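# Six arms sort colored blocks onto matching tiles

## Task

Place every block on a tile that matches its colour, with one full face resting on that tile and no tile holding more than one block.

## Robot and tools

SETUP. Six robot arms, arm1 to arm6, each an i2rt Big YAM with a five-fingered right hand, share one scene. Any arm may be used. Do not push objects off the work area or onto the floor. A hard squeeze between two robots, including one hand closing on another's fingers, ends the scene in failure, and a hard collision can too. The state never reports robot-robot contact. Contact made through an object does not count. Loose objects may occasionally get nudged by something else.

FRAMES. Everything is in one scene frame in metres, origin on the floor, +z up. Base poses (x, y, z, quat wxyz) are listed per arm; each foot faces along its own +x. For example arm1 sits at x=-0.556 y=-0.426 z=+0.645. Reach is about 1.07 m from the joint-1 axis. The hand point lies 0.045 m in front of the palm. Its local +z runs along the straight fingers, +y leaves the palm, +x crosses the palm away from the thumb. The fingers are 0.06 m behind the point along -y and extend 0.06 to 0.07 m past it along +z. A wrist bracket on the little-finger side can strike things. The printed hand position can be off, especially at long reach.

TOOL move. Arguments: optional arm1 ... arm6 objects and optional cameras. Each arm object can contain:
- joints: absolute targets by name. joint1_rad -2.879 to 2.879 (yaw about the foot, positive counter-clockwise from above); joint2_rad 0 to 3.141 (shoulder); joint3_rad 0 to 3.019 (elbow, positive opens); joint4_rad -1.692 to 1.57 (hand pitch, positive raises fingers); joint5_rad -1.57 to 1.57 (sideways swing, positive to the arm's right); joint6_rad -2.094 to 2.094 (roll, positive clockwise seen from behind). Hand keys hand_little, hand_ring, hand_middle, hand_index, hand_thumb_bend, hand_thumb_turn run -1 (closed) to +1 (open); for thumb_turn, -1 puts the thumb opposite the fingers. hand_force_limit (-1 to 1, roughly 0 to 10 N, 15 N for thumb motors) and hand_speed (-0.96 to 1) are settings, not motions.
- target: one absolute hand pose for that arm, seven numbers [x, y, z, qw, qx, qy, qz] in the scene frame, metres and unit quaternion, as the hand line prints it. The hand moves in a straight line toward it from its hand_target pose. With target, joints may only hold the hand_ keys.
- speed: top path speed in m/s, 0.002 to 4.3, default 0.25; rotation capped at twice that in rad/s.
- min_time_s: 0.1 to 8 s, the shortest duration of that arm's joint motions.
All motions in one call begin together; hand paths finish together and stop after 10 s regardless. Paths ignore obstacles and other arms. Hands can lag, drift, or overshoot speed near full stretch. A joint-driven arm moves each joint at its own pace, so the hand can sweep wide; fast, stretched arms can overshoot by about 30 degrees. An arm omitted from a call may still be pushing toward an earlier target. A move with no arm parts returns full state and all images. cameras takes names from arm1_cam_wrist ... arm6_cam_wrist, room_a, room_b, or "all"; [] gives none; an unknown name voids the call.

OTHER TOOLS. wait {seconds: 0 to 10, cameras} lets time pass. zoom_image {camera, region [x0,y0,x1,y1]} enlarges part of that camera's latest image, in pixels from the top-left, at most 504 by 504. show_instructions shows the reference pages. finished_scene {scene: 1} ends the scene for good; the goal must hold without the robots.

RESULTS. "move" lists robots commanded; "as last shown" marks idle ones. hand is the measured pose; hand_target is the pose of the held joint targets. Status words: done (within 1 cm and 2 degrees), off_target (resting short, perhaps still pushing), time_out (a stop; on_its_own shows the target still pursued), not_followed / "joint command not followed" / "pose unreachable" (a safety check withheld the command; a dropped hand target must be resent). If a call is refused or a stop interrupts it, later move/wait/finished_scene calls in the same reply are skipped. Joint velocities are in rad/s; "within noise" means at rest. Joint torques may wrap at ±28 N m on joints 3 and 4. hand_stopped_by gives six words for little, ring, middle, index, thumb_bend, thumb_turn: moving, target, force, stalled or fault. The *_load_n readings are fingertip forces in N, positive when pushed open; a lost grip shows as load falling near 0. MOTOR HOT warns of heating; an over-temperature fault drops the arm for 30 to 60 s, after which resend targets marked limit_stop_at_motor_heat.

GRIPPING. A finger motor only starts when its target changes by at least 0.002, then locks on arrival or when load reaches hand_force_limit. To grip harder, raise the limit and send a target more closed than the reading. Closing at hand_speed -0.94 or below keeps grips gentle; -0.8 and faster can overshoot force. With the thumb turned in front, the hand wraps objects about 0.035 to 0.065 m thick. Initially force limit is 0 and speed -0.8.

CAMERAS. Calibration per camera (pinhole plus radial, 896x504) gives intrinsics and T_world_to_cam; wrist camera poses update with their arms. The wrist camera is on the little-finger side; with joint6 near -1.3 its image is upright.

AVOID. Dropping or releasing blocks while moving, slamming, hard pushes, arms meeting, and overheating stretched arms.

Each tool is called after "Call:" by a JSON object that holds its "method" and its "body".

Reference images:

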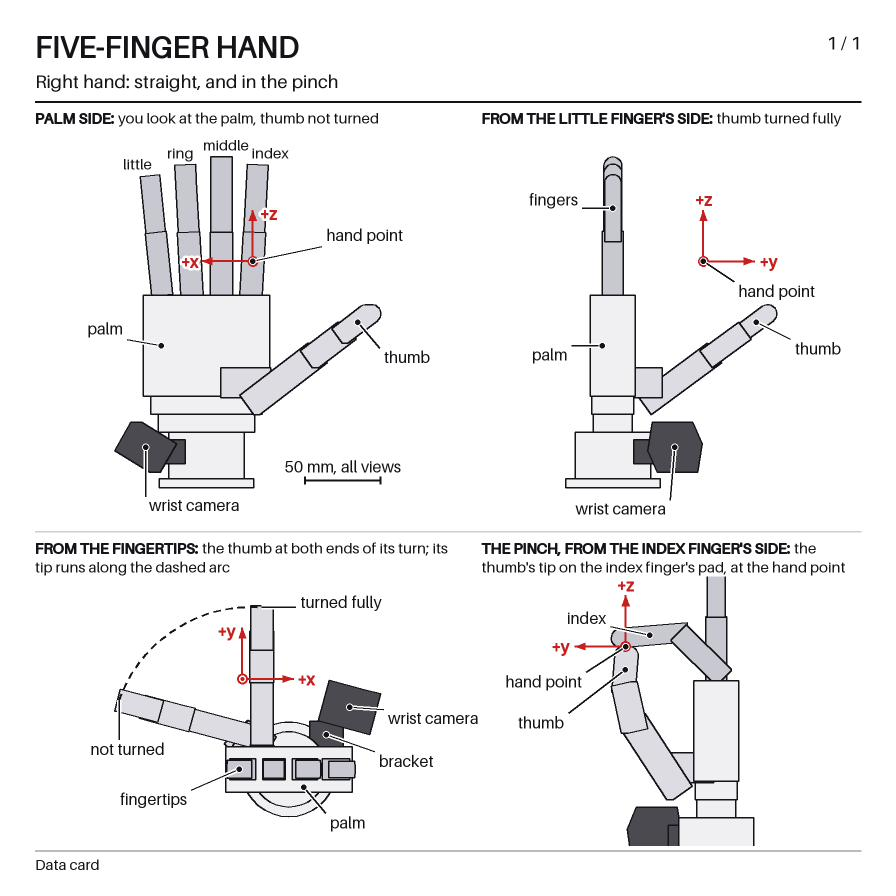

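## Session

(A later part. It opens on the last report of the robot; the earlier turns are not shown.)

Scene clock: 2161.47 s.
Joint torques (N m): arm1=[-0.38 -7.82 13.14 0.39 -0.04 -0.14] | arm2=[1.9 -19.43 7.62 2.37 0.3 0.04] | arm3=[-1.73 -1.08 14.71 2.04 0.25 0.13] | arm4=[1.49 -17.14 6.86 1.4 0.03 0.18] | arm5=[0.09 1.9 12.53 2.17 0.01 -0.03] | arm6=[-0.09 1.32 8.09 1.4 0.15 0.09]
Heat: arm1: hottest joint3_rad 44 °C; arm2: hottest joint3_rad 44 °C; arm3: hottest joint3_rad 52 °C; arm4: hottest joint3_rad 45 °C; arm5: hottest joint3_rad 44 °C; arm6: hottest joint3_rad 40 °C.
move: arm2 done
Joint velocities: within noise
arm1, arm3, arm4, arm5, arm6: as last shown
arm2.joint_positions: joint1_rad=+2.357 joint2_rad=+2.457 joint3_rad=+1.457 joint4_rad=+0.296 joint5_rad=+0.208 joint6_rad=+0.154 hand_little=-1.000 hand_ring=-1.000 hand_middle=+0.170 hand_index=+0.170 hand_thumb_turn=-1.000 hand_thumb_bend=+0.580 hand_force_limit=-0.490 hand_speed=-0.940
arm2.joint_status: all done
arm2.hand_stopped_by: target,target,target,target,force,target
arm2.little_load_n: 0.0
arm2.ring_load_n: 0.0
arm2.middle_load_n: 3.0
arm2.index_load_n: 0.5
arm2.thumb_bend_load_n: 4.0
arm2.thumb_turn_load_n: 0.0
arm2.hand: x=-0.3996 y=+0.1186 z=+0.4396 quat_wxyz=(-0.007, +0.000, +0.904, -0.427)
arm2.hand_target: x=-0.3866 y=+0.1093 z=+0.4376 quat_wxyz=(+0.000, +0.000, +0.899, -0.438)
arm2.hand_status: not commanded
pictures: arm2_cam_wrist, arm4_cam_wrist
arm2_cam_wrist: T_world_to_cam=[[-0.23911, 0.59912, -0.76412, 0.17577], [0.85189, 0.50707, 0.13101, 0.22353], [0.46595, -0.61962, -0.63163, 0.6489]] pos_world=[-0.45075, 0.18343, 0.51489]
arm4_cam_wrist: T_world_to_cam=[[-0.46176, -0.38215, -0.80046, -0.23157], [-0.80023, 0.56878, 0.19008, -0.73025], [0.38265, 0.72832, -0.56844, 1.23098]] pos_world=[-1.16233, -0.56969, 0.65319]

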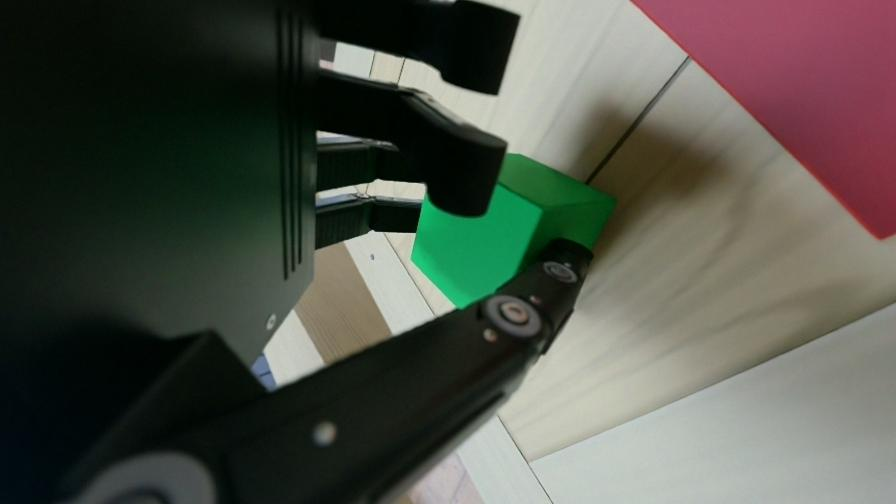

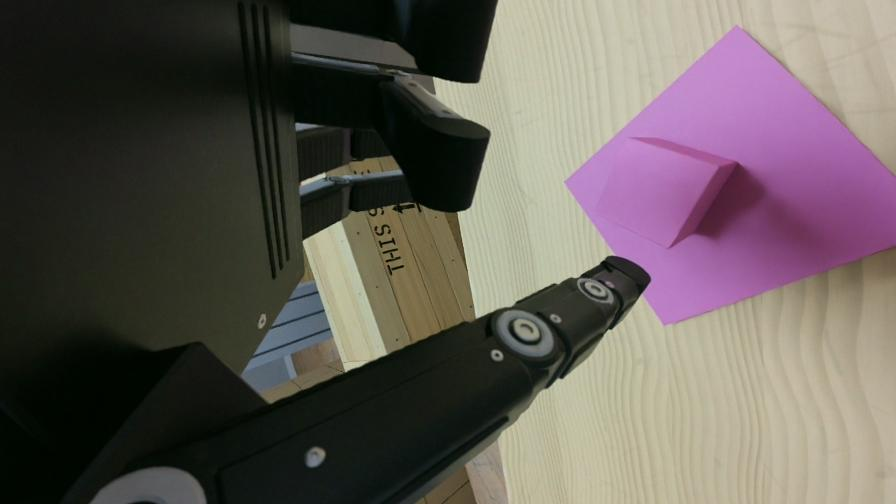

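Call:
{"method": "zoom_image", "body": {"camera": "arm4_cam_wrist", "region": [540, 100, 780, 340]}}

Call:
{"method": "move", "body": {"arm2": {"joints": {"hand_force_limit": -0.15, "hand_index": 0.11, "hand_middle": 0.14, "hand_thumb_bend": 0.49}}}}

Scaled by 2.100 from the camera's image (finer frame: 1280x720).

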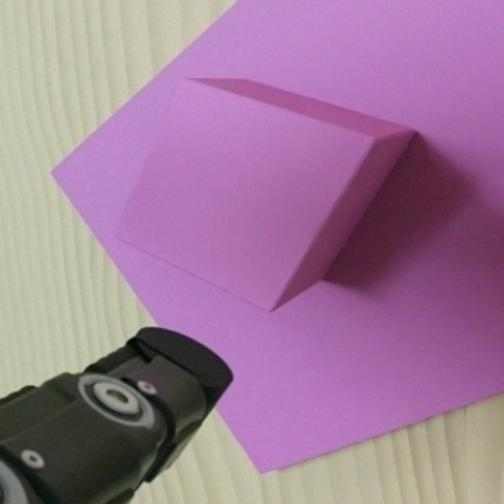

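Scene clock: 2168.17 s.
Joint torques (N m): arm1=[-0.44 -7.94 13.14 0.38 -0.04 -0.14] | arm2=[2.26 -18.84 7.58 2.48 0.24 -0.03] | arm3=[-2.02 -0.97 14.52 2.1 0.31 0.09] | arm4=[0.73 -17.14 6.87 1.35 0.02 0.17] | arm5=[-0.26 1.9 12.53 2.19 0.01 -0.03] | arm6=[0.38 1.49 8.08 1.48 0.18 0.07]
Heat: arm1: hottest joint3_rad 44 °C; arm2: hottest joint3_rad 43 °C; arm3: hottest joint3_rad 52 °C; arm4: hottest joint3_rad 45 °C; arm5: hottest joint3_rad 44 °C; arm6: hottest joint3_rad 40 °C.
move: arm2 off_target
Joint velocities: within noise
arm1, arm3, arm4, arm5, arm6: as last shown
arm2.joint_positions: joint1_rad=+2.357 joint2_rad=+2.457 joint3_rad=+1.457 joint4_rad=+0.296 joint5_rad=+0.208 joint6_rad=+0.154 hand_little=-1.000 hand_ring=-1.000 hand_middle=+0.160 hand_index=+0.143 hand_thumb_turn=-1.000 hand_thumb_bend=+0.575 hand_force_limit=-0.150 hand_speed=-0.940
arm2.joint_status: hand_middle off_target (ended at +0.160, target +0.140); hand_index off_target (ended at +0.143, target +0.110); hand_thumb_bend off_target (ended at +0.575, target +0.490); the others done
arm2.hand_stopped_by: target,target,force,force,force,target
arm2.little_load_n: 0.0
arm2.ring_load_n: 0.0
arm2.middle_load_n: 4.0
arm2.index_load_n: 4.0
arm2.thumb_bend_load_n: 7.0
arm2.thumb_turn_load_n: 0.0
arm2.hand: x=-0.3997 y=+0.1186 z=+0.4396 quat_wxyz=(-0.007, +0.000, +0.904, -0.427)
arm2.hand_target: x=-0.3867 y=+0.1093 z=+0.4376 quat_wxyz=(+0.000, +0.000, +0.899, -0.438)
arm2.hand_status: not commanded
arm5.ring_load_n: 0.5
pictures: none

Call:
{"method": "move", "body": {"arm4": {"joints": {"joint2_rad": 1.2, "joint3_rad": 1.2, "joint4_rad": -0.738}, "min_time_s": 4}, "arm2": {"target": [-0.3865, 0.109, 0.61, 0, 0, 0.8988, -0.4384], "speed": 0.11}, "cameras": ["arm2_cam_wrist"]}}

Scene clock: 2214.33 s.
Joint torques (N m): arm1=[-0.44 -7.94 13.14 0.38 -0.04 -0.14] | arm2=[1.9 -21.07 6.89 1.35 0.32 0.01] | arm3=[-1.73 -1.2 14.79 2.14 0.26 0.14] | arm4=[1.32 -8.06 15.88 1.37 0.02 0.17] | arm5=[-0.03 2.14 12.53 2.26 0.03 -0.03] | arm6=[0.38 1.2 8.08 1.5 0.16 0.06]
Heat: arm1: hottest joint3_rad 45 °C; arm2: hottest joint3_rad 43 °C; arm3: hottest joint3_rad 52 °C; arm4: hottest joint3_rad 44 °C; arm5: hottest joint3_rad 44 °C; arm6: hottest joint3_rad 40 °C.
move: arm2 off_target; arm4 done
Joint velocities: arm1=[within noise] | arm2=[-0.015 -0.005 -0.012 -0.012 -0.154 0.081] | arm3=[within noise] | arm4=[within noise] | arm5=[within noise] | arm6=[within noise]
arm1: as last shown
arm1.ring_load_n: 0.5
arm2.joint_positions: joint1_rad=+2.357 joint2_rad=+2.145 joint3_rad=+1.427 joint4_rad=+0.051 joint5_rad=+0.208 joint6_rad=+0.154 hand_little=-1.000 hand_ring=-1.000 hand_middle=+0.160 hand_index=+0.143 hand_thumb_turn=-1.000 hand_thumb_bend=+0.575 hand_force_limit=-0.150 hand_speed=-0.940
arm2.joint_status: not commanded
arm2.hand_stopped_by: target,target,force,force,force,target
arm2.little_load_n: 0.0
arm2.ring_load_n: 0.0
arm2.middle_load_n: 4.0
arm2.index_load_n: 4.0
arm2.thumb_bend_load_n: 7.0
arm2.thumb_turn_load_n: 0.0
arm2.hand: x=-0.3961 y=+0.1034 z=+0.6096 quat_wxyz=(-0.003, +0.002, +0.897, -0.442)
arm2.hand_target: x=-0.3866 y=+0.1090 z=+0.6099 quat_wxyz=(+0.000, +0.000, +0.899, -0.438)
arm2.hand_status: off_target (0.011 m and 0.6 deg from the pose sent, 0.171 m and 1.7 deg at the start)
arm3.joint_positions: joint1_rad=+0.812 joint2_rad=+0.797 joint3_rad=+1.356 joint4_rad=-1.193 joint5_rad=+0.386 joint6_rad=+0.315 hand_little=-1.000 hand_ring=-1.000 hand_middle=+0.550 hand_index=+0.550 hand_thumb_turn=-1.000 hand_thumb_bend=+1.000 hand_force_limit=-0.300 hand_speed=-0.800
arm3.joint_status: not commanded
arm3.hand_stopped_by: target,target,target,target,target,target
arm3.little_load_n: 0.0
arm3.ring_load_n: 0.0
arm3.middle_load_n: 0.0
arm3.index_load_n: 0.0
arm3.thumb_bend_load_n: 0.0
arm3.thumb_turn_load_n: 0.0
arm3.hand: x=+0.4667 y=-0.3662 z=+1.0918 quat_wxyz=(-0.468, +0.876, +0.092, -0.075)
arm3.hand_target: x=+0.4701 y=-0.3645 z=+1.1127 quat_wxyz=(-0.480, +0.870, +0.075, -0.084)
arm3.hand_status: not commanded
arm4.joint_positions: joint1_rad=+2.098 joint2_rad=+1.205 joint3_rad=+1.154 joint4_rad=-0.729 joint5_rad=+0.000 joint6_rad=-0.029 hand_little=-1.000 hand_ring=-1.000 hand_middle=+0.500 hand_index=+0.500 hand_thumb_turn=-1.000 hand_thumb_bend=+0.980 hand_force_limit=-0.300 hand_speed=-0.800
arm4.joint_status: all done
arm4.hand_stopped_by: target,target,target,target,target,target
arm4.little_load_n: 0.0
arm4.ring_load_n: 0.5
arm4.middle_load_n: 0.0
arm4.index_load_n: 0.0
arm4.thumb_bend_load_n: 0.0
arm4.thumb_turn_load_n: 0.0
arm4.hand: x=-1.2846 y=-0.5550 z=+0.9265 quat_wxyz=(-0.312, +0.756, -0.530, +0.223)
arm4.hand_target: x=-1.2793 y=-0.5456 z=+0.9525 quat_wxyz=(-0.331, +0.750, -0.525, +0.231)
arm4.hand_status: not commanded
arm5.joint_positions: joint1_rad=-0.712 joint2_rad=+0.621 joint3_rad=+1.356 joint4_rad=-1.120 joint5_rad=-0.001 joint6_rad=-0.044 hand_little=-1.000 hand_ring=-1.000 hand_middle=+0.550 hand_index=+0.550 hand_thumb_turn=-1.000 hand_thumb_bend=+1.000 hand_force_limit=+0.000 hand_speed=+0.200
arm5.joint_status: not commanded
arm5.hand_stopped_by: target,target,target,target,target,target
arm5.little_load_n: 0.0
arm5.ring_load_n: 0.0
arm5.middle_load_n: 0.0
arm5.index_load_n: 0.0
arm5.thumb_bend_load_n: 0.0
arm5.thumb_turn_load_n: 0.0
arm5.hand: x=+0.4603 y=+1.2222 z=+1.1253 quat_wxyz=(+0.000, +0.050, -0.830, +0.555)
arm5.hand_target: x=+0.4628 y=+1.2234 z=+1.1490 quat_wxyz=(+0.000, +0.059, -0.814, +0.579)
arm5.hand_status: not commanded
arm6.joint_positions: joint1_rad=-0.575 joint2_rad=+0.633 joint3_rad=+1.451 joint4_rad=-1.393 joint5_rad=+0.289 joint6_rad=-0.969 hand_little=+1.000 hand_ring=+1.000 hand_middle=+1.000 hand_index=+1.000 hand_thumb_turn=+1.000 hand_thumb_bend=+1.000 hand_force_limit=+0.000 hand_speed=-0.800
arm6.joint_status: not commanded
arm6.hand_stopped_by: target,target,target,target,target,target
arm6.little_load_n: 0.0
arm6.ring_load_n: 0.0
arm6.middle_load_n: 0.0
arm6.index_load_n: 0.0
arm6.thumb_bend_load_n: 0.0
arm6.thumb_turn_load_n: 0.0
arm6.hand: x=+1.9912 y=-0.4232 z=+1.1129 quat_wxyz=(-0.237, +0.868, +0.084, +0.428)
arm6.hand_target: x=+1.9904 y=-0.4241 z=+1.1190 quat_wxyz=(-0.242, +0.865, +0.083, +0.432)
arm6.hand_status: not commanded
arm2_cam_wrist: T_world_to_cam=[[-0.23246, 0.57247, -0.78629, 0.33456], [0.85096, 0.5112, 0.12061, 0.21141], [0.47099, -0.64106, -0.60598, 0.73383]] pos_world=[-0.44776, 0.17083, 0.68225]

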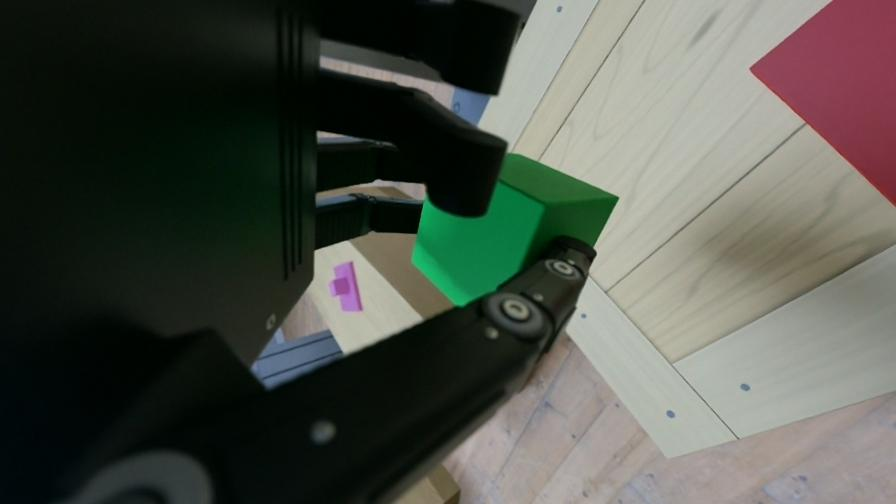

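Call:
{"method": "move", "body": {"arm4": {"joints": {"joint1_rad": 0.46}, "min_time_s": 7}, "arm2": {"joints": {"joint2_rad": 1.2, "joint3_rad": 1.2, "joint4_rad": -0.738, "joint5_rad": 0, "joint6_rad": 0}, "min_time_s": 5}, "arm5": {"joints": {"joint1_rad": -1.35, "joint2_rad": 1.2, "joint3_rad": 1.2, "joint4_rad": -0.738}, "min_time_s": 6}, "cameras": ["arm2_cam_wrist", "arm5_cam_wrist", "room_a"]}}

Scene clock: 2242.17 s.
Joint torques (N m): arm1=[-0.32 -7.88 13.11 0.36 -0.04 -0.13] | arm2=[1.79 -10.11 8.73 1.14 -0.02 -0.11] | arm3=[-2.2 -1.2 14.61 2 0.25 0.14] | arm4=[-0.67 -8.88 15.72 1.14 -0.02 0.17] | arm5=[-2.43 -6.18 11.54 1.8 0.06 0] | arm6=[0.62 1.2 8.14 1.48 0.11 0.1]
Heat: arm1: hottest joint3_rad 45 °C; arm2: hottest joint3_rad 43 °C; arm3: hottest joint3_rad 52 °C; arm4: hottest joint3_rad 48 °C; arm5: hottest joint3_rad 44 °C; arm6: hottest joint3_rad 40 °C.
move: arm2 done; arm4 done; arm5 done
Joint velocities: within noise
arm1, arm3, arm6: as last shown
arm1.ring_load_n: 0.0
arm2.joint_positions: joint1_rad=+2.357 joint2_rad=+1.206 joint3_rad=+1.207 joint4_rad=-0.727 joint5_rad=+0.004 joint6_rad=+0.008 hand_little=-1.000 hand_ring=-1.000 hand_middle=+0.160 hand_index=+0.143 hand_thumb_turn=-1.000 hand_thumb_bend=+0.575 hand_force_limit=-0.150 hand_speed=-0.940
arm2.joint_status: all done
arm2.hand_stopped_by: target,target,force,force,force,target
arm2.little_load_n: 0.0
arm2.ring_load_n: 0.0
arm2.middle_load_n: 4.5
arm2.index_load_n: 4.5
arm2.thumb_bend_load_n: 7.0
arm2.thumb_turn_load_n: -0.5
arm2.hand: x=-0.4307 y=+0.3609 z=+0.9477 quat_wxyz=(+0.053, -0.110, +0.906, -0.405)
arm2.hand_target: x=-0.4253 y=+0.3682 z=+0.9452 quat_wxyz=(+0.055, -0.121, +0.907, -0.400)
arm2.hand_status: not commanded
arm4.joint_positions: joint1_rad=+0.472 joint2_rad=+1.205 joint3_rad=+1.154 joint4_rad=-0.729 joint5_rad=+0.001 joint6_rad=-0.029 hand_little=-1.000 hand_ring=-1.000 hand_middle=+0.500 hand_index=+0.500 hand_thumb_turn=-1.000 hand_thumb_bend=+0.980 hand_force_limit=-0.300 hand_speed=-0.800
arm4.joint_status: all done
arm4.hand_stopped_by: target,target,target,target,target,target
arm4.little_load_n: 0.0
arm4.ring_load_n: 0.0
arm4.middle_load_n: 0.0
arm4.index_load_n: 0.0
arm4.thumb_bend_load_n: -0.5
arm4.thumb_turn_load_n: 0.0
arm4.hand: x=-1.5741 y=-1.1895 z=+0.9207 quat_wxyz=(-0.043, +0.138, -0.915, +0.376)
arm4.hand_target: x=-1.5767 y=-1.1996 z=+0.9465 quat_wxyz=(-0.045, +0.126, -0.909, +0.396)
arm4.hand_status: not commanded
arm5.joint_positions: joint1_rad=-1.339 joint2_rad=+1.193 joint3_rad=+1.193 joint4_rad=-0.755 joint5_rad=-0.001 joint6_rad=-0.044 hand_little=-1.000 hand_ring=-1.000 hand_middle=+0.550 hand_index=+0.550 hand_thumb_turn=-1.000 hand_thumb_bend=+1.000 hand_force_limit=+0.000 hand_speed=+0.200
arm5.joint_status: all done
arm5.hand_stopped_by: target,target,target,target,target,target
arm5.little_load_n: 0.0
arm5.ring_load_n: 0.0
arm5.middle_load_n: 0.0
arm5.index_load_n: 0.0
arm5.thumb_bend_load_n: 0.0
arm5.thumb_turn_load_n: 0.0
arm5.hand: x=+0.1799 y=+1.0625 z=+0.9026 quat_wxyz=(+0.125, -0.231, -0.888, +0.377)
arm5.hand_target: x=+0.1710 y=+1.0600 z=+0.9056 quat_wxyz=(+0.133, -0.230, -0.885, +0.383)
arm5.hand_status: not commanded
arm6.index_load_n: -0.5
arm2_cam_wrist: T_world_to_cam=[[-0.37393, 0.55436, -0.74355, 0.35009], [0.69861, 0.69566, 0.16733, -0.10798], [0.61002, -0.45688, -0.64741, 1.15271]] pos_world=[-0.49683, 0.4077, 1.02465]
arm5_cam_wrist: T_world_to_cam=[[0.0937, 0.7355, -0.67101, -0.19688], [0.98683, 0.02067, 0.16046, -0.34872], [0.13189, -0.67721, -0.72388, 1.46339]] pos_world=[0.16957, 1.14302, 0.98316]

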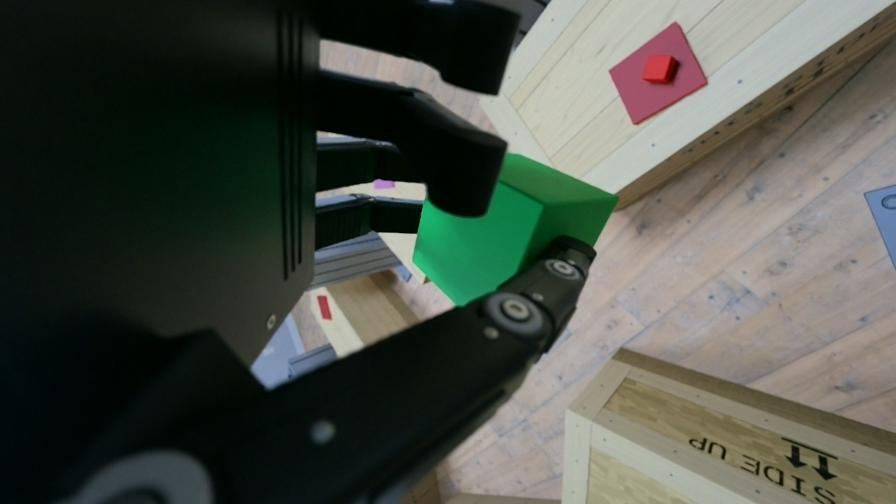

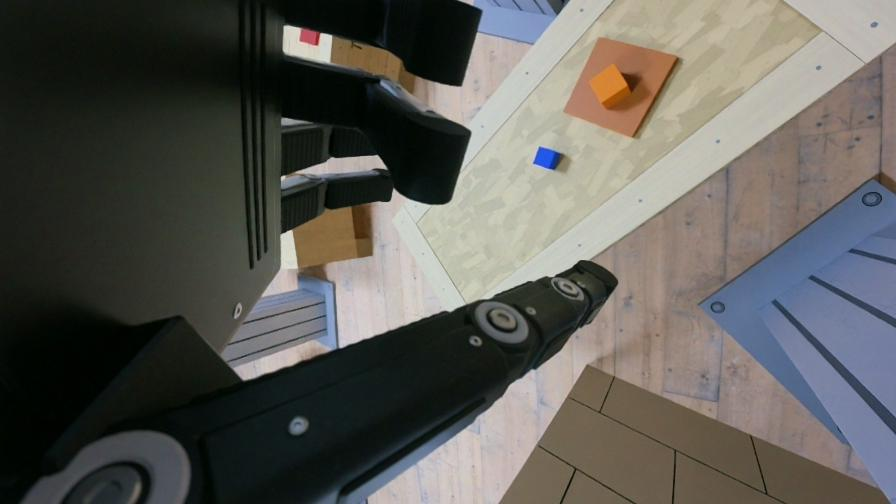

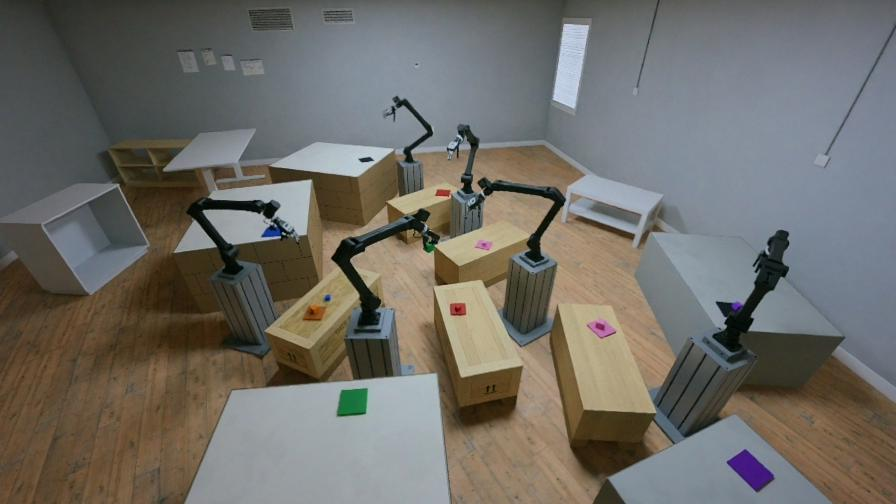

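Call:
{"method": "move", "body": {"arm4": {"target": [-1.575, -1.30, 0.68, 0.0572, -0.1173, 0.8912, -0.4347], "speed": 0.15}, "arm2": {"joints": {"joint1_rad": 0.0}, "min_time_s": 8}, "arm5": {"target": [0.065, 0.935, 0.52, -0.0949, 0.1946, 0.8776, -0.4280], "speed": 0.15}, "cameras": ["arm2_cam_wrist", "arm5_cam_wrist", "arm4_cam_wrist"]}}

Scene clock: 2259.07 s.
Joint torques (N m): arm1=[-0.44 -7.88 13.11 0.36 -0.05 -0.14] | arm2=[0.73 -11.16 8.51 1.01 0 -0.17] | arm3=[-1.61 -0.97 14.56 2 0.28 0.16] | arm4=[-1.32 -11.16 8.69 2.4 -0.11 0.03] | arm5=[-2.49 -13.98 9.7 1.91 -0.15 -0.02] | arm6=[0.62 2.02 7.91 1.58 0.13 0.08]
Heat: arm1: hottest joint3_rad 46 °C; arm2: hottest joint3_rad 43 °C; arm3: hottest joint3_rad 52 °C; arm4: hottest joint3_rad 49 °C; arm5: hottest joint3_rad 44 °C; arm6: hottest joint3_rad 40 °C.
move: arm2 done; arm4 off_target; arm5 off_target
Joint velocities: within noise
arm1.joint_positions: joint1_rad=-0.995 joint2_rad=+1.207 joint3_rad=+1.149 joint4_rad=-0.728 joint5_rad=-0.423 joint6_rad=-0.343 hand_little=-1.000 hand_ring=-1.000 hand_middle=+0.500 hand_index=+0.500 hand_thumb_turn=-1.000 hand_thumb_bend=+0.950 hand_force_limit=-0.100 hand_speed=-0.800
arm1.joint_status: not commanded
arm1.hand_stopped_by: target,target,target,target,target,target
arm1.little_load_n: 0.0
arm1.ring_load_n: 0.0
arm1.middle_load_n: 0.0
arm1.index_load_n: 0.0
arm1.thumb_bend_load_n: 0.0
arm1.thumb_turn_load_n: 0.0
arm1.hand: x=-0.2263 y=-0.0999 z=+0.9146 quat_wxyz=(-0.420, +0.881, -0.204, +0.077)
arm1.hand_target: x=-0.2170 y=-0.0979 z=+0.9428 quat_wxyz=(-0.435, +0.874, -0.195, +0.096)
arm1.hand_status: not commanded
arm2.joint_positions: joint1_rad=+0.010 joint2_rad=+1.206 joint3_rad=+1.207 joint4_rad=-0.727 joint5_rad=+0.002 joint6_rad=+0.007 hand_little=-1.000 hand_ring=-1.000 hand_middle=+0.160 hand_index=+0.143 hand_thumb_turn=-1.000 hand_thumb_bend=+0.575 hand_force_limit=-0.150 hand_speed=-0.940
arm2.joint_status: all done
arm2.hand_stopped_by: target,target,force,force,force,target
arm2.little_load_n: 0.0
arm2.ring_load_n: 0.0
arm2.middle_load_n: 4.0
arm2.index_load_n: 4.0
arm2.thumb_bend_load_n: 7.5
arm2.thumb_turn_load_n: -0.5
arm2.hand: x=-1.0256 y=+1.0508 z=+0.9489 quat_wxyz=(-0.356, +0.791, +0.454, -0.204)
arm2.hand_target: x=-1.0187 y=+1.0527 z=+0.9464 quat_wxyz=(-0.352, +0.794, +0.454, -0.199)
arm2.hand_status: not commanded
arm3, arm6: as last shown
arm3.thumb_bend_load_n: 0.5
arm4.joint_positions: joint1_rad=+0.421 joint2_rad=+1.682 joint3_rad=+0.930 joint4_rad=+0.116 joint5_rad=-0.046 joint6_rad=-0.029 hand_little=-1.000 hand_ring=-1.000 hand_middle=+0.500 hand_index=+0.500 hand_thumb_turn=-1.000 hand_thumb_bend=+0.980 hand_force_limit=-0.300 hand_speed=-0.800
arm4.joint_status: not commanded
arm4.hand_stopped_by: target,target,target,target,target,target
arm4.little_load_n: 0.5
arm4.ring_load_n: 0.0
arm4.middle_load_n: 0.0
arm4.index_load_n: -0.5
arm4.thumb_bend_load_n: 0.0
arm4.thumb_turn_load_n: 0.0
arm4.hand: x=-1.5666 y=-1.2990 z=+0.6932 quat_wxyz=(-0.061, +0.122, -0.887, +0.440)
arm4.hand_target: x=-1.5750 y=-1.2997 z=+0.6804 quat_wxyz=(-0.057, +0.117, -0.891, +0.435)
arm4.hand_status: off_target (0.016 m and 1.0 deg from the pose sent, 0.265 m and 7.8 deg at the start)
arm5.joint_positions: joint1_rad=-1.406 joint2_rad=+2.081 joint3_rad=+1.073 joint4_rad=+0.289 joint5_rad=-0.167 joint6_rad=-0.100 hand_little=-1.000 hand_ring=-1.000 hand_middle=+0.550 hand_index=+0.550 hand_thumb_turn=-1.000 hand_thumb_bend=+1.000 hand_force_limit=+0.000 hand_speed=+0.200
arm5.joint_status: not commanded
arm5.hand_stopped_by: target,target,target,target,target,target
arm5.little_load_n: 0.0
arm5.ring_load_n: 0.0
arm5.middle_load_n: -0.5
arm5.index_load_n: 0.0
arm5.thumb_bend_load_n: 0.0
arm5.thumb_turn_load_n: 0.0
arm5.hand: x=+0.0840 y=+0.9486 z=+0.5090 quat_wxyz=(+0.083, -0.200, -0.886, +0.409)
arm5.hand_target: x=+0.0654 y=+0.9360 z=+0.5206 quat_wxyz=(+0.095, -0.195, -0.878, +0.428)
arm5.hand_status: off_target (0.026 m and 2.8 deg from the pose sent, 0.419 m and 8.1 deg at the start)
arm6.middle_load_n: -0.5
arm6.index_load_n: 0.0
pictures: arm2_cam_wrist, arm4_cam_wrist, arm5_cam_wrist
arm2_cam_wrist: T_world_to_cam=[[0.65836, -0.11477, -0.74391, 1.50821], [0.009, -0.98704, 0.16025, 0.89516], [-0.75265, -0.11219, -0.64879, 0.07326]] pos_world=[-0.94586, 1.06488, 1.02605]
arm4_cam_wrist: T_world_to_cam=[[-0.34104, 0.48883, -0.80295, 0.66341], [0.62204, 0.75776, 0.19712, 1.81473], [0.70481, -0.43225, -0.5625, 1.04731]] pos_world=[-1.64074, -1.24674, 0.76408]
arm5_cam_wrist: T_world_to_cam=[[0.05104, 0.69243, -0.71968, -0.29899], [0.97357, 0.12614, 0.19041, -0.30276], [0.22262, -0.71037, -0.66769, 1.10923]] pos_world=[0.06308, 1.03319, 0.58309]

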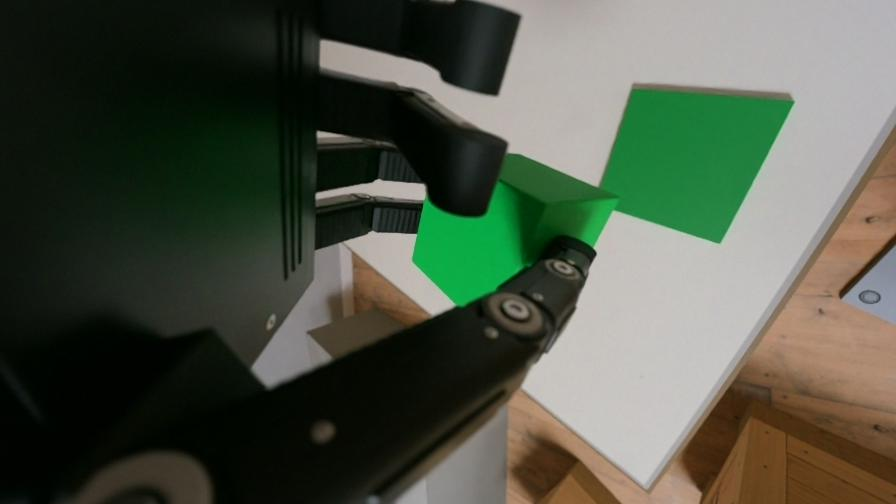

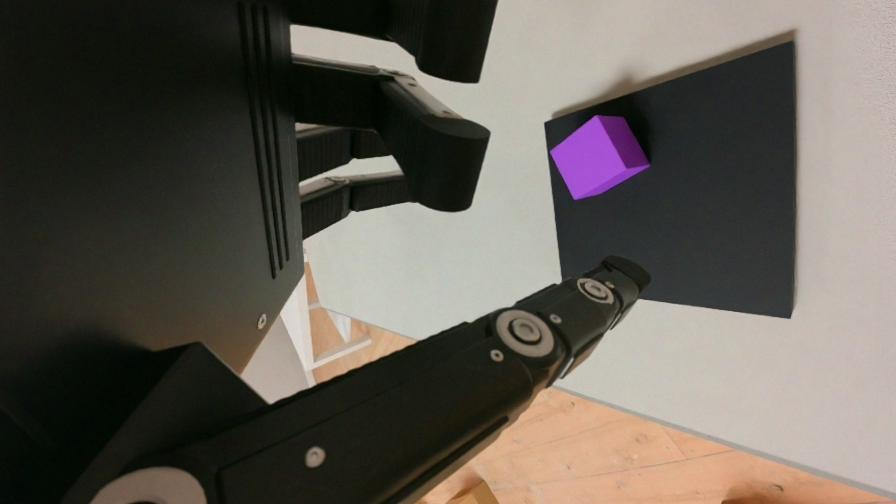

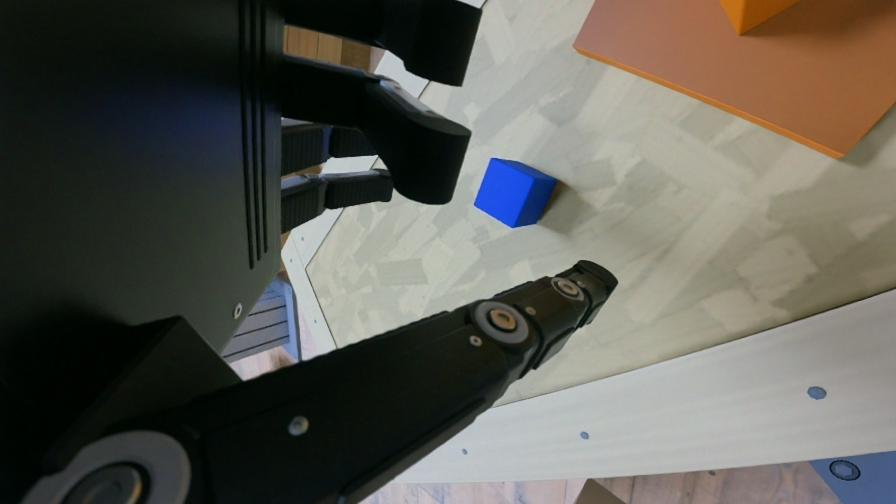

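Zoom to measure.

Call:
{"method": "zoom_image", "body": {"camera": "arm5_cam_wrist", "region": [450, 130, 600, 250]}}

Call:
{"method": "zoom_image", "body": {"camera": "arm4_cam_wrist", "region": [530, 90, 680, 220]}}

Call:
{"method": "zoom_image", "body": {"camera": "arm2_cam_wrist", "region": [590, 60, 820, 260]}}

Scaled by 3.360 from the camera's image (finer frame: 1280x720).

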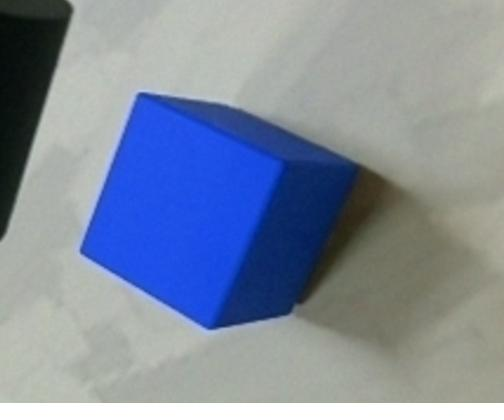

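Scaled by 3.360 from the camera's image (finer frame: 1280x720).

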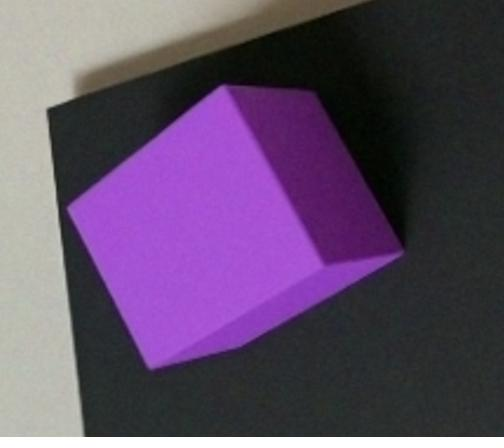

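Scaled by 2.191 from the camera's image (finer frame: 1280x720).

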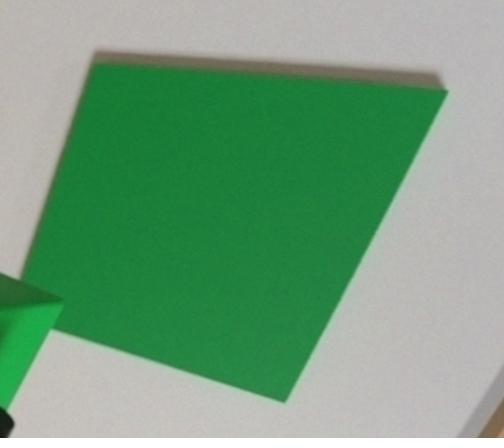

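Call:
{"method": "move", "body": {"arm4": {"target": [-1.556, -1.350, 0.615, -0.0716, 0.1468, 0.8868, -0.4325], "speed": 0.12}, "arm2": {"target": [-1.03, 1.081, 0.75, 0.3704, -0.7594, -0.4810, 0.2346], "speed": 0.12}, "arm5": {"target": [0.063, 0.908, 0.462, -0.1, 0.2046, 0.8765, -0.4285], "speed": 0.1}, "cameras": ["arm2_cam_wrist", "arm5_cam_wrist", "arm4_cam_wrist"]}}

Call:
{"method": "zoom_image", "body": {"camera": "arm5_cam_wrist", "region": [430, 130, 620, 280]}}

Call:
{"method": "zoom_image", "body": {"camera": "arm4_cam_wrist", "region": [460, 90, 680, 280]}}

Scene clock: 2415.10 s.
Joint torques (N m): arm1=[-0.38 -7.82 13.12 0.36 -0.04 -0.14] | arm2=[0.26 -10.58 7.2 2.51 -0.16 -0.17] | arm3=[-1.49 -0.97 14.54 1.94 0.29 0.14] | arm4=[0.85 -12.86 11.15 1.07 0.35 0.22] | arm5=[-0.62 -14.86 8.98 1.95 0.06 0.22] | arm6=[1.2 1.2 8.05 1.55 0.15 0.05]
Heat: arm1: hottest joint3_rad 47 °C; arm2: hottest joint3_rad 44 °C; arm3: hottest joint3_rad 53 °C; arm4: hottest joint3_rad 45 °C; arm5: hottest joint3_rad 43 °C; arm6: hottest joint3_rad 40 °C.
move: arm2 done; arm4 off_target; arm5 off_target
Joint velocities: within noise
arm1, arm3, arm6: as last shown
arm1.thumb_turn_load_n: 0.5
arm2.joint_positions: joint1_rad=-0.059 joint2_rad=+1.399 joint3_rad=+0.812 joint4_rad=-0.095 joint5_rad=-0.128 joint6_rad=-0.091 hand_little=-1.000 hand_ring=-1.000 hand_middle=+0.160 hand_index=+0.143 hand_thumb_turn=-1.000 hand_thumb_bend=+0.575 hand_force_limit=-0.150 hand_speed=-0.940
arm2.joint_status: not commanded
arm2.hand_stopped_by: target,target,force,force,force,target
arm2.little_load_n: 0.0
arm2.ring_load_n: 0.0
arm2.middle_load_n: 4.5
arm2.index_load_n: 4.0
arm2.thumb_bend_load_n: 7.5
arm2.thumb_turn_load_n: 0.0
arm2.hand: x=-1.0309 y=+1.0733 z=+0.7519 quat_wxyz=(-0.363, +0.761, +0.484, -0.235)
arm2.hand_target: x=-1.0299 y=+1.0809 z=+0.7502 quat_wxyz=(-0.370, +0.759, +0.481, -0.234)
arm2.hand_status: done (0.008 m and 0.9 deg from the pose sent, 0.201 m and 6.2 deg at the start)
arm3.thumb_bend_load_n: 0.0
arm4.joint_positions: joint1_rad=+0.541 joint2_rad=+1.915 joint3_rad=+1.059 joint4_rad=+0.085 joint5_rad=+0.516 joint6_rad=+0.452 hand_little=-1.000 hand_ring=-1.000 hand_middle=+0.500 hand_index=+0.500 hand_thumb_turn=-1.000 hand_thumb_bend=+0.980 hand_force_limit=-0.300 hand_speed=-0.800
arm4.joint_status: not commanded
arm4.hand_stopped_by: target,target,target,target,target,target
arm4.little_load_n: 0.0
arm4.ring_load_n: 0.0
arm4.middle_load_n: 0.0
arm4.index_load_n: 0.0
arm4.thumb_bend_load_n: 0.0
arm4.thumb_turn_load_n: 0.0
arm4.hand: x=-1.5685 y=-1.3408 z=+0.6201 quat_wxyz=(+0.076, -0.147, -0.886, +0.433)
arm4.hand_target: x=-1.5562 y=-1.3493 z=+0.6152 quat_wxyz=(+0.071, -0.147, -0.887, +0.432)
arm4.hand_status: off_target (0.016 m and 0.5 deg from the pose sent, 0.094 m and 34.4 deg at the start)
arm5.joint_positions: joint1_rad=-1.397 joint2_rad=+2.240 joint3_rad=+1.166 joint4_rad=+0.367 joint5_rad=-0.131 joint6_rad=-0.091 hand_little=-1.000 hand_ring=-1.000 hand_middle=+0.550 hand_index=+0.550 hand_thumb_turn=-1.000 hand_thumb_bend=+1.000 hand_force_limit=+0.000 hand_speed=+0.200
arm5.joint_status: not commanded
arm5.hand_stopped_by: target,target,target,target,target,target
arm5.little_load_n: 0.0
arm5.ring_load_n: 0.0
arm5.middle_load_n: 0.0
arm5.index_load_n: -0.5
arm5.thumb_bend_load_n: 0.0
arm5.thumb_turn_load_n: 0.0
arm5.hand: x=+0.0676 y=+0.9285 z=+0.4548 quat_wxyz=(+0.097, -0.207, -0.883, +0.410)
arm5.hand_target: x=+0.0635 y=+0.9088 z=+0.4626 quat_wxyz=(+0.100, -0.204, -0.875, +0.428)
arm5.hand_status: off_target (0.022 m and 2.3 deg from the pose sent, 0.066 m and 3.2 deg at the start)
arm6.middle_load_n: 0.0
pictures: arm2_cam_wrist, arm4_cam_wrist, arm5_cam_wrist
arm2_cam_wrist: T_world_to_cam=[[0.63007, -0.041, -0.77545, 1.28313], [0.10823, -0.98422, 0.13998, 1.06352], [-0.76896, -0.17212, -0.61569, -0.03347]] pos_world=[-0.9493, 1.09359, 0.82553]
arm4_cam_wrist: T_world_to_cam=[[-0.00538, 0.60732, -0.79444, 1.30444], [0.94329, 0.2668, 0.19756, 1.7072], [0.33194, -0.74832, -0.57431, -0.01188]] pos_world=[-1.59941, -1.25658, 0.6922]
arm5_cam_wrist: T_world_to_cam=[[0.05349, 0.69182, -0.72008, -0.32263], [0.9799, 0.10243, 0.1712, -0.2437], [0.1922, -0.71477, -0.67243, 1.07069]] pos_world=[0.05027, 1.01346, 0.52937]

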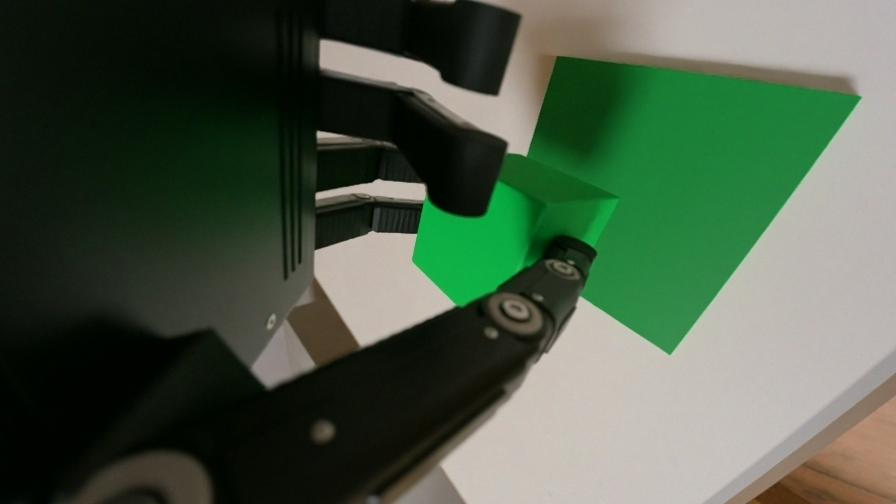

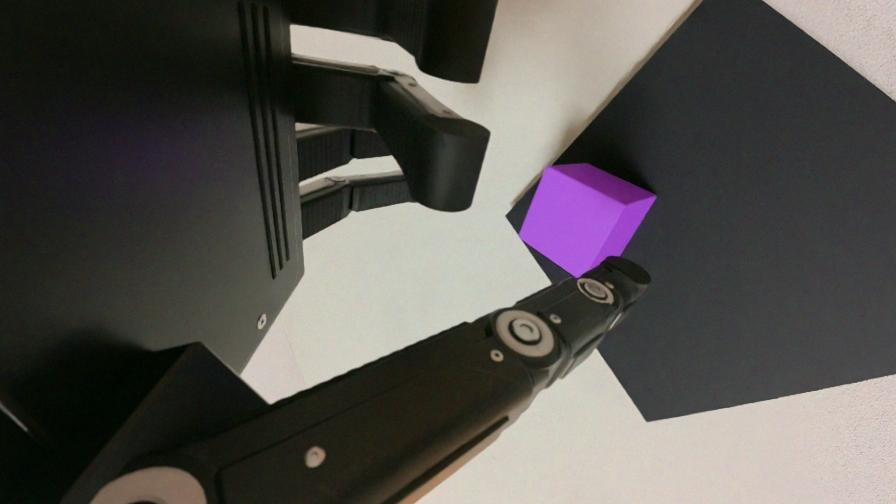

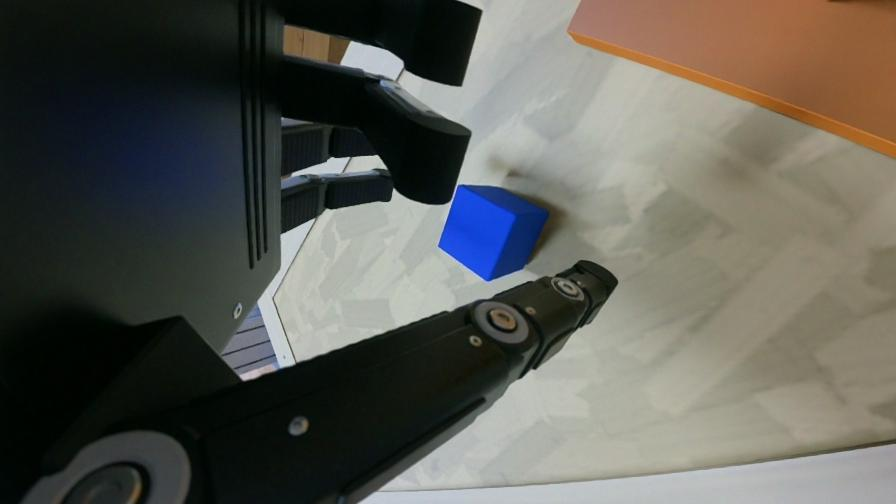

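Scaled by 2.653 from the camera's image (finer frame: 1280x720).

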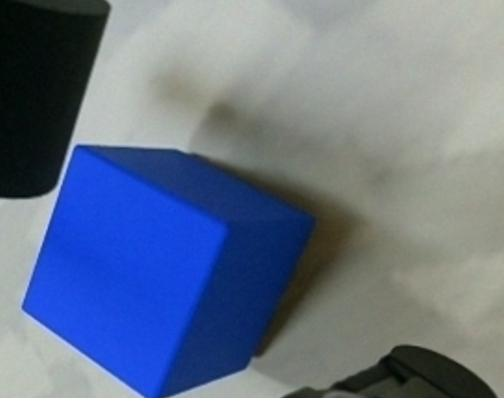

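Scaled by 2.291 from the camera's image (finer frame: 1280x720).

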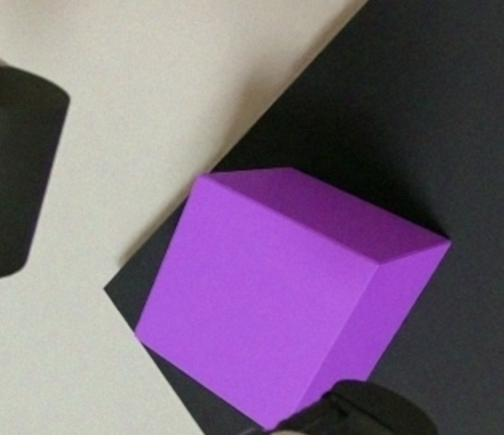

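Call:
{"method": "move", "body": {"arm4": {"target": [-1.539, -1.3543, 0.567, -0.0761, 0.1561, 0.8853, -0.4318], "speed": 0.08}, "arm2": {"target": [-1.0318, 1.0872, 0.699, 0.3704, -0.7594, -0.4810, 0.2346], "speed": 0.08}, "arm5": {"target": [0.0764, 0.8965, 0.445, -0.0949, 0.1946, 0.8776, -0.4280], "speed": 0.08}, "cameras": ["arm2_cam_wrist", "arm5_cam_wrist", "arm4_cam_wrist"]}}

Scene clock: 2484.83 s.
Joint torques (N m): arm1=[-0.32 -7.82 13.12 0.36 -0.05 -0.14] | arm2=[-0.67 -10.34 6.48 2.8 -0.13 -0.13] | arm3=[-1.96 -1.03 14.63 1.98 0.28 0.15] | arm4=[1.26 -14.15 10.21 2.09 0.39 0.16] | arm5=[-0.67 -14.92 8.69 1.91 0.08 0.25] | arm6=[0.5 1.73 7.99 1.42 0.14 0.02]
Heat: arm1: hottest joint3_rad 48 °C; arm2: hottest joint3_rad 43 °C; arm3: hottest joint3_rad 54 °C; arm4: hottest joint3_rad 46 °C; arm5: hottest joint3_rad 40 °C; arm6: hottest joint3_rad 40 °C.
move: arm2 done; arm4 off_target; arm5 off_target
Joint velocities: within noise
arm1, arm3, arm6: as last shown
arm1.ring_load_n: 0.5
arm1.thumb_turn_load_n: 0.0
arm2.joint_positions: joint1_rad=-0.068 joint2_rad=+1.512 joint3_rad=+0.765 joint4_rad=+0.065 joint5_rad=-0.135 joint6_rad=-0.097 hand_little=-1.000 hand_ring=-1.000 hand_middle=+0.160 hand_index=+0.143 hand_thumb_turn=-1.000 hand_thumb_bend=+0.575 hand_force_limit=-0.150 hand_speed=-0.940
arm2.joint_status: not commanded
arm2.hand_stopped_by: target,target,force,force,force,target
arm2.little_load_n: 0.0
arm2.ring_load_n: 0.0
arm2.middle_load_n: 4.5
arm2.index_load_n: 4.0
arm2.thumb_bend_load_n: 7.5
arm2.thumb_turn_load_n: 0.0
arm2.hand: x=-1.0335 y=+1.0800 z=+0.7016 quat_wxyz=(-0.364, +0.761, +0.484, -0.235)
arm2.hand_target: x=-1.0317 y=+1.0872 z=+0.6992 quat_wxyz=(-0.370, +0.759, +0.481, -0.234)
arm2.hand_status: done (0.008 m and 0.8 deg from the pose sent, 0.055 m and 0.9 deg at the start)
arm4.joint_positions: joint1_rad=+0.573 joint2_rad=+2.035 joint3_rad=+1.099 joint4_rad=+0.124 joint5_rad=+0.552 joint6_rad=+0.496 hand_little=-1.000 hand_ring=-1.000 hand_middle=+0.500 hand_index=+0.500 hand_thumb_turn=-1.000 hand_thumb_bend=+0.980 hand_force_limit=-0.300 hand_speed=-0.800
arm4.joint_status: not commanded
arm4.hand_stopped_by: target,target,target,target,target,target
arm4.little_load_n: 0.0
arm4.ring_load_n: 0.0
arm4.middle_load_n: 0.0
arm4.index_load_n: 0.0
arm4.thumb_bend_load_n: 0.0
arm4.thumb_turn_load_n: 0.0
arm4.hand: x=-1.5524 y=-1.3431 z=+0.5713 quat_wxyz=(+0.084, -0.154, -0.888, +0.425)
arm4.hand_target: x=-1.5391 y=-1.3535 z=+0.5675 quat_wxyz=(+0.076, -0.156, -0.885, +0.432)
arm4.hand_status: off_target (0.018 m and 1.3 deg from the pose sent, 0.062 m and 1.1 deg at the start)
arm5.joint_positions: joint1_rad=-1.368 joint2_rad=+2.282 joint3_rad=+1.188 joint4_rad=+0.387 joint5_rad=-0.127 joint6_rad=-0.088 hand_little=-1.000 hand_ring=-1.000 hand_middle=+0.550 hand_index=+0.550 hand_thumb_turn=-1.000 hand_thumb_bend=+1.000 hand_force_limit=+0.000 hand_speed=+0.200
arm5.joint_status: not commanded
arm5.hand_stopped_by: target,target,target,target,target,target
arm5.little_load_n: 0.0
arm5.ring_load_n: 0.0
arm5.middle_load_n: 0.0
arm5.index_load_n: 0.0
arm5.thumb_bend_load_n: 0.0
arm5.thumb_turn_load_n: 0.0
arm5.hand: x=+0.0814 y=+0.9158 z=+0.4384 quat_wxyz=(+0.092, -0.196, -0.886, +0.411)
arm5.hand_target: x=+0.0768 y=+0.8972 z=+0.4457 quat_wxyz=(+0.095, -0.195, -0.878, +0.428)
arm5.hand_status: off_target (0.021 m and 2.2 deg from the pose sent, 0.034 m and 2.6 deg at the start)
pictures: arm2_cam_wrist, arm4_cam_wrist, arm5_cam_wrist
arm2_cam_wrist: T_world_to_cam=[[0.62913, -0.0403, -0.77626, 1.24484], [0.10829, -0.98437, 0.13887, 1.07843], [-0.76972, -0.17143, -0.61493, -0.06737]] pos_world=[-0.9518, 1.10019, 0.77513]
arm4_cam_wrist: T_world_to_cam=[[0.0027, 0.62072, -0.78403, 1.29186], [0.94983, 0.24361, 0.19614, 1.68216], [0.31274, -0.74523, -0.58892, -0.06421]] pos_world=[-1.58118, -1.25952, 0.64511]
arm5_cam_wrist: T_world_to_cam=[[0.03654, 0.6936, -0.71943, -0.32695], [0.97706, 0.12635, 0.17144, -0.27488], [0.2098, -0.70919, -0.67307, 1.04173]] pos_world=[0.06196, 1.00029, 0.51307]

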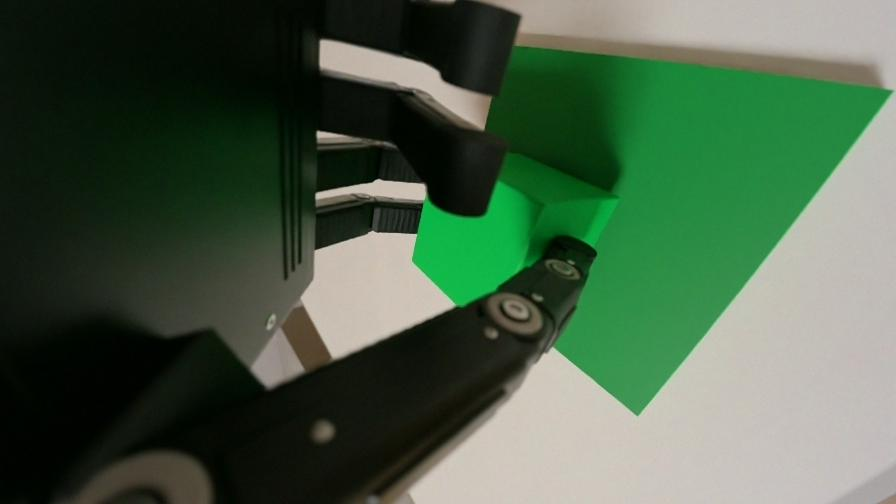

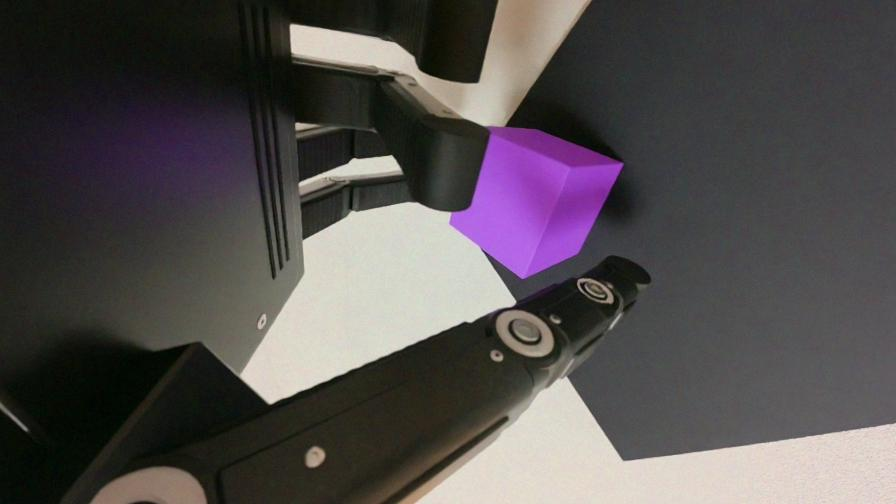

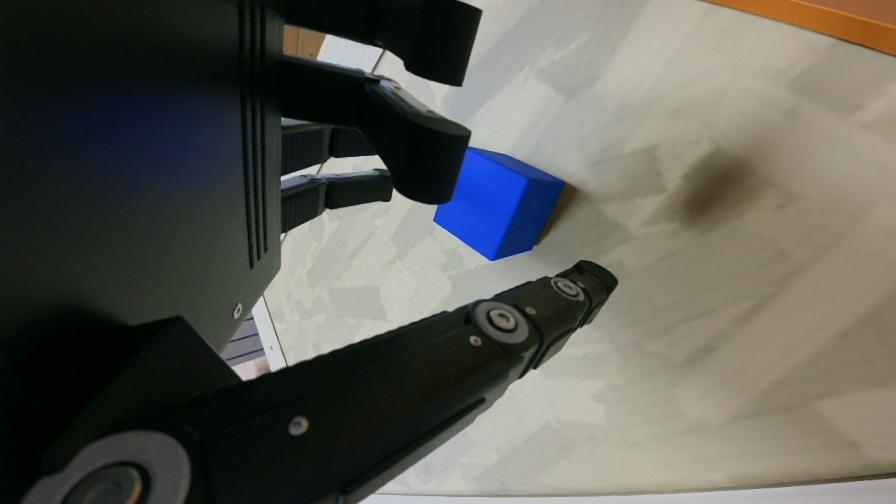

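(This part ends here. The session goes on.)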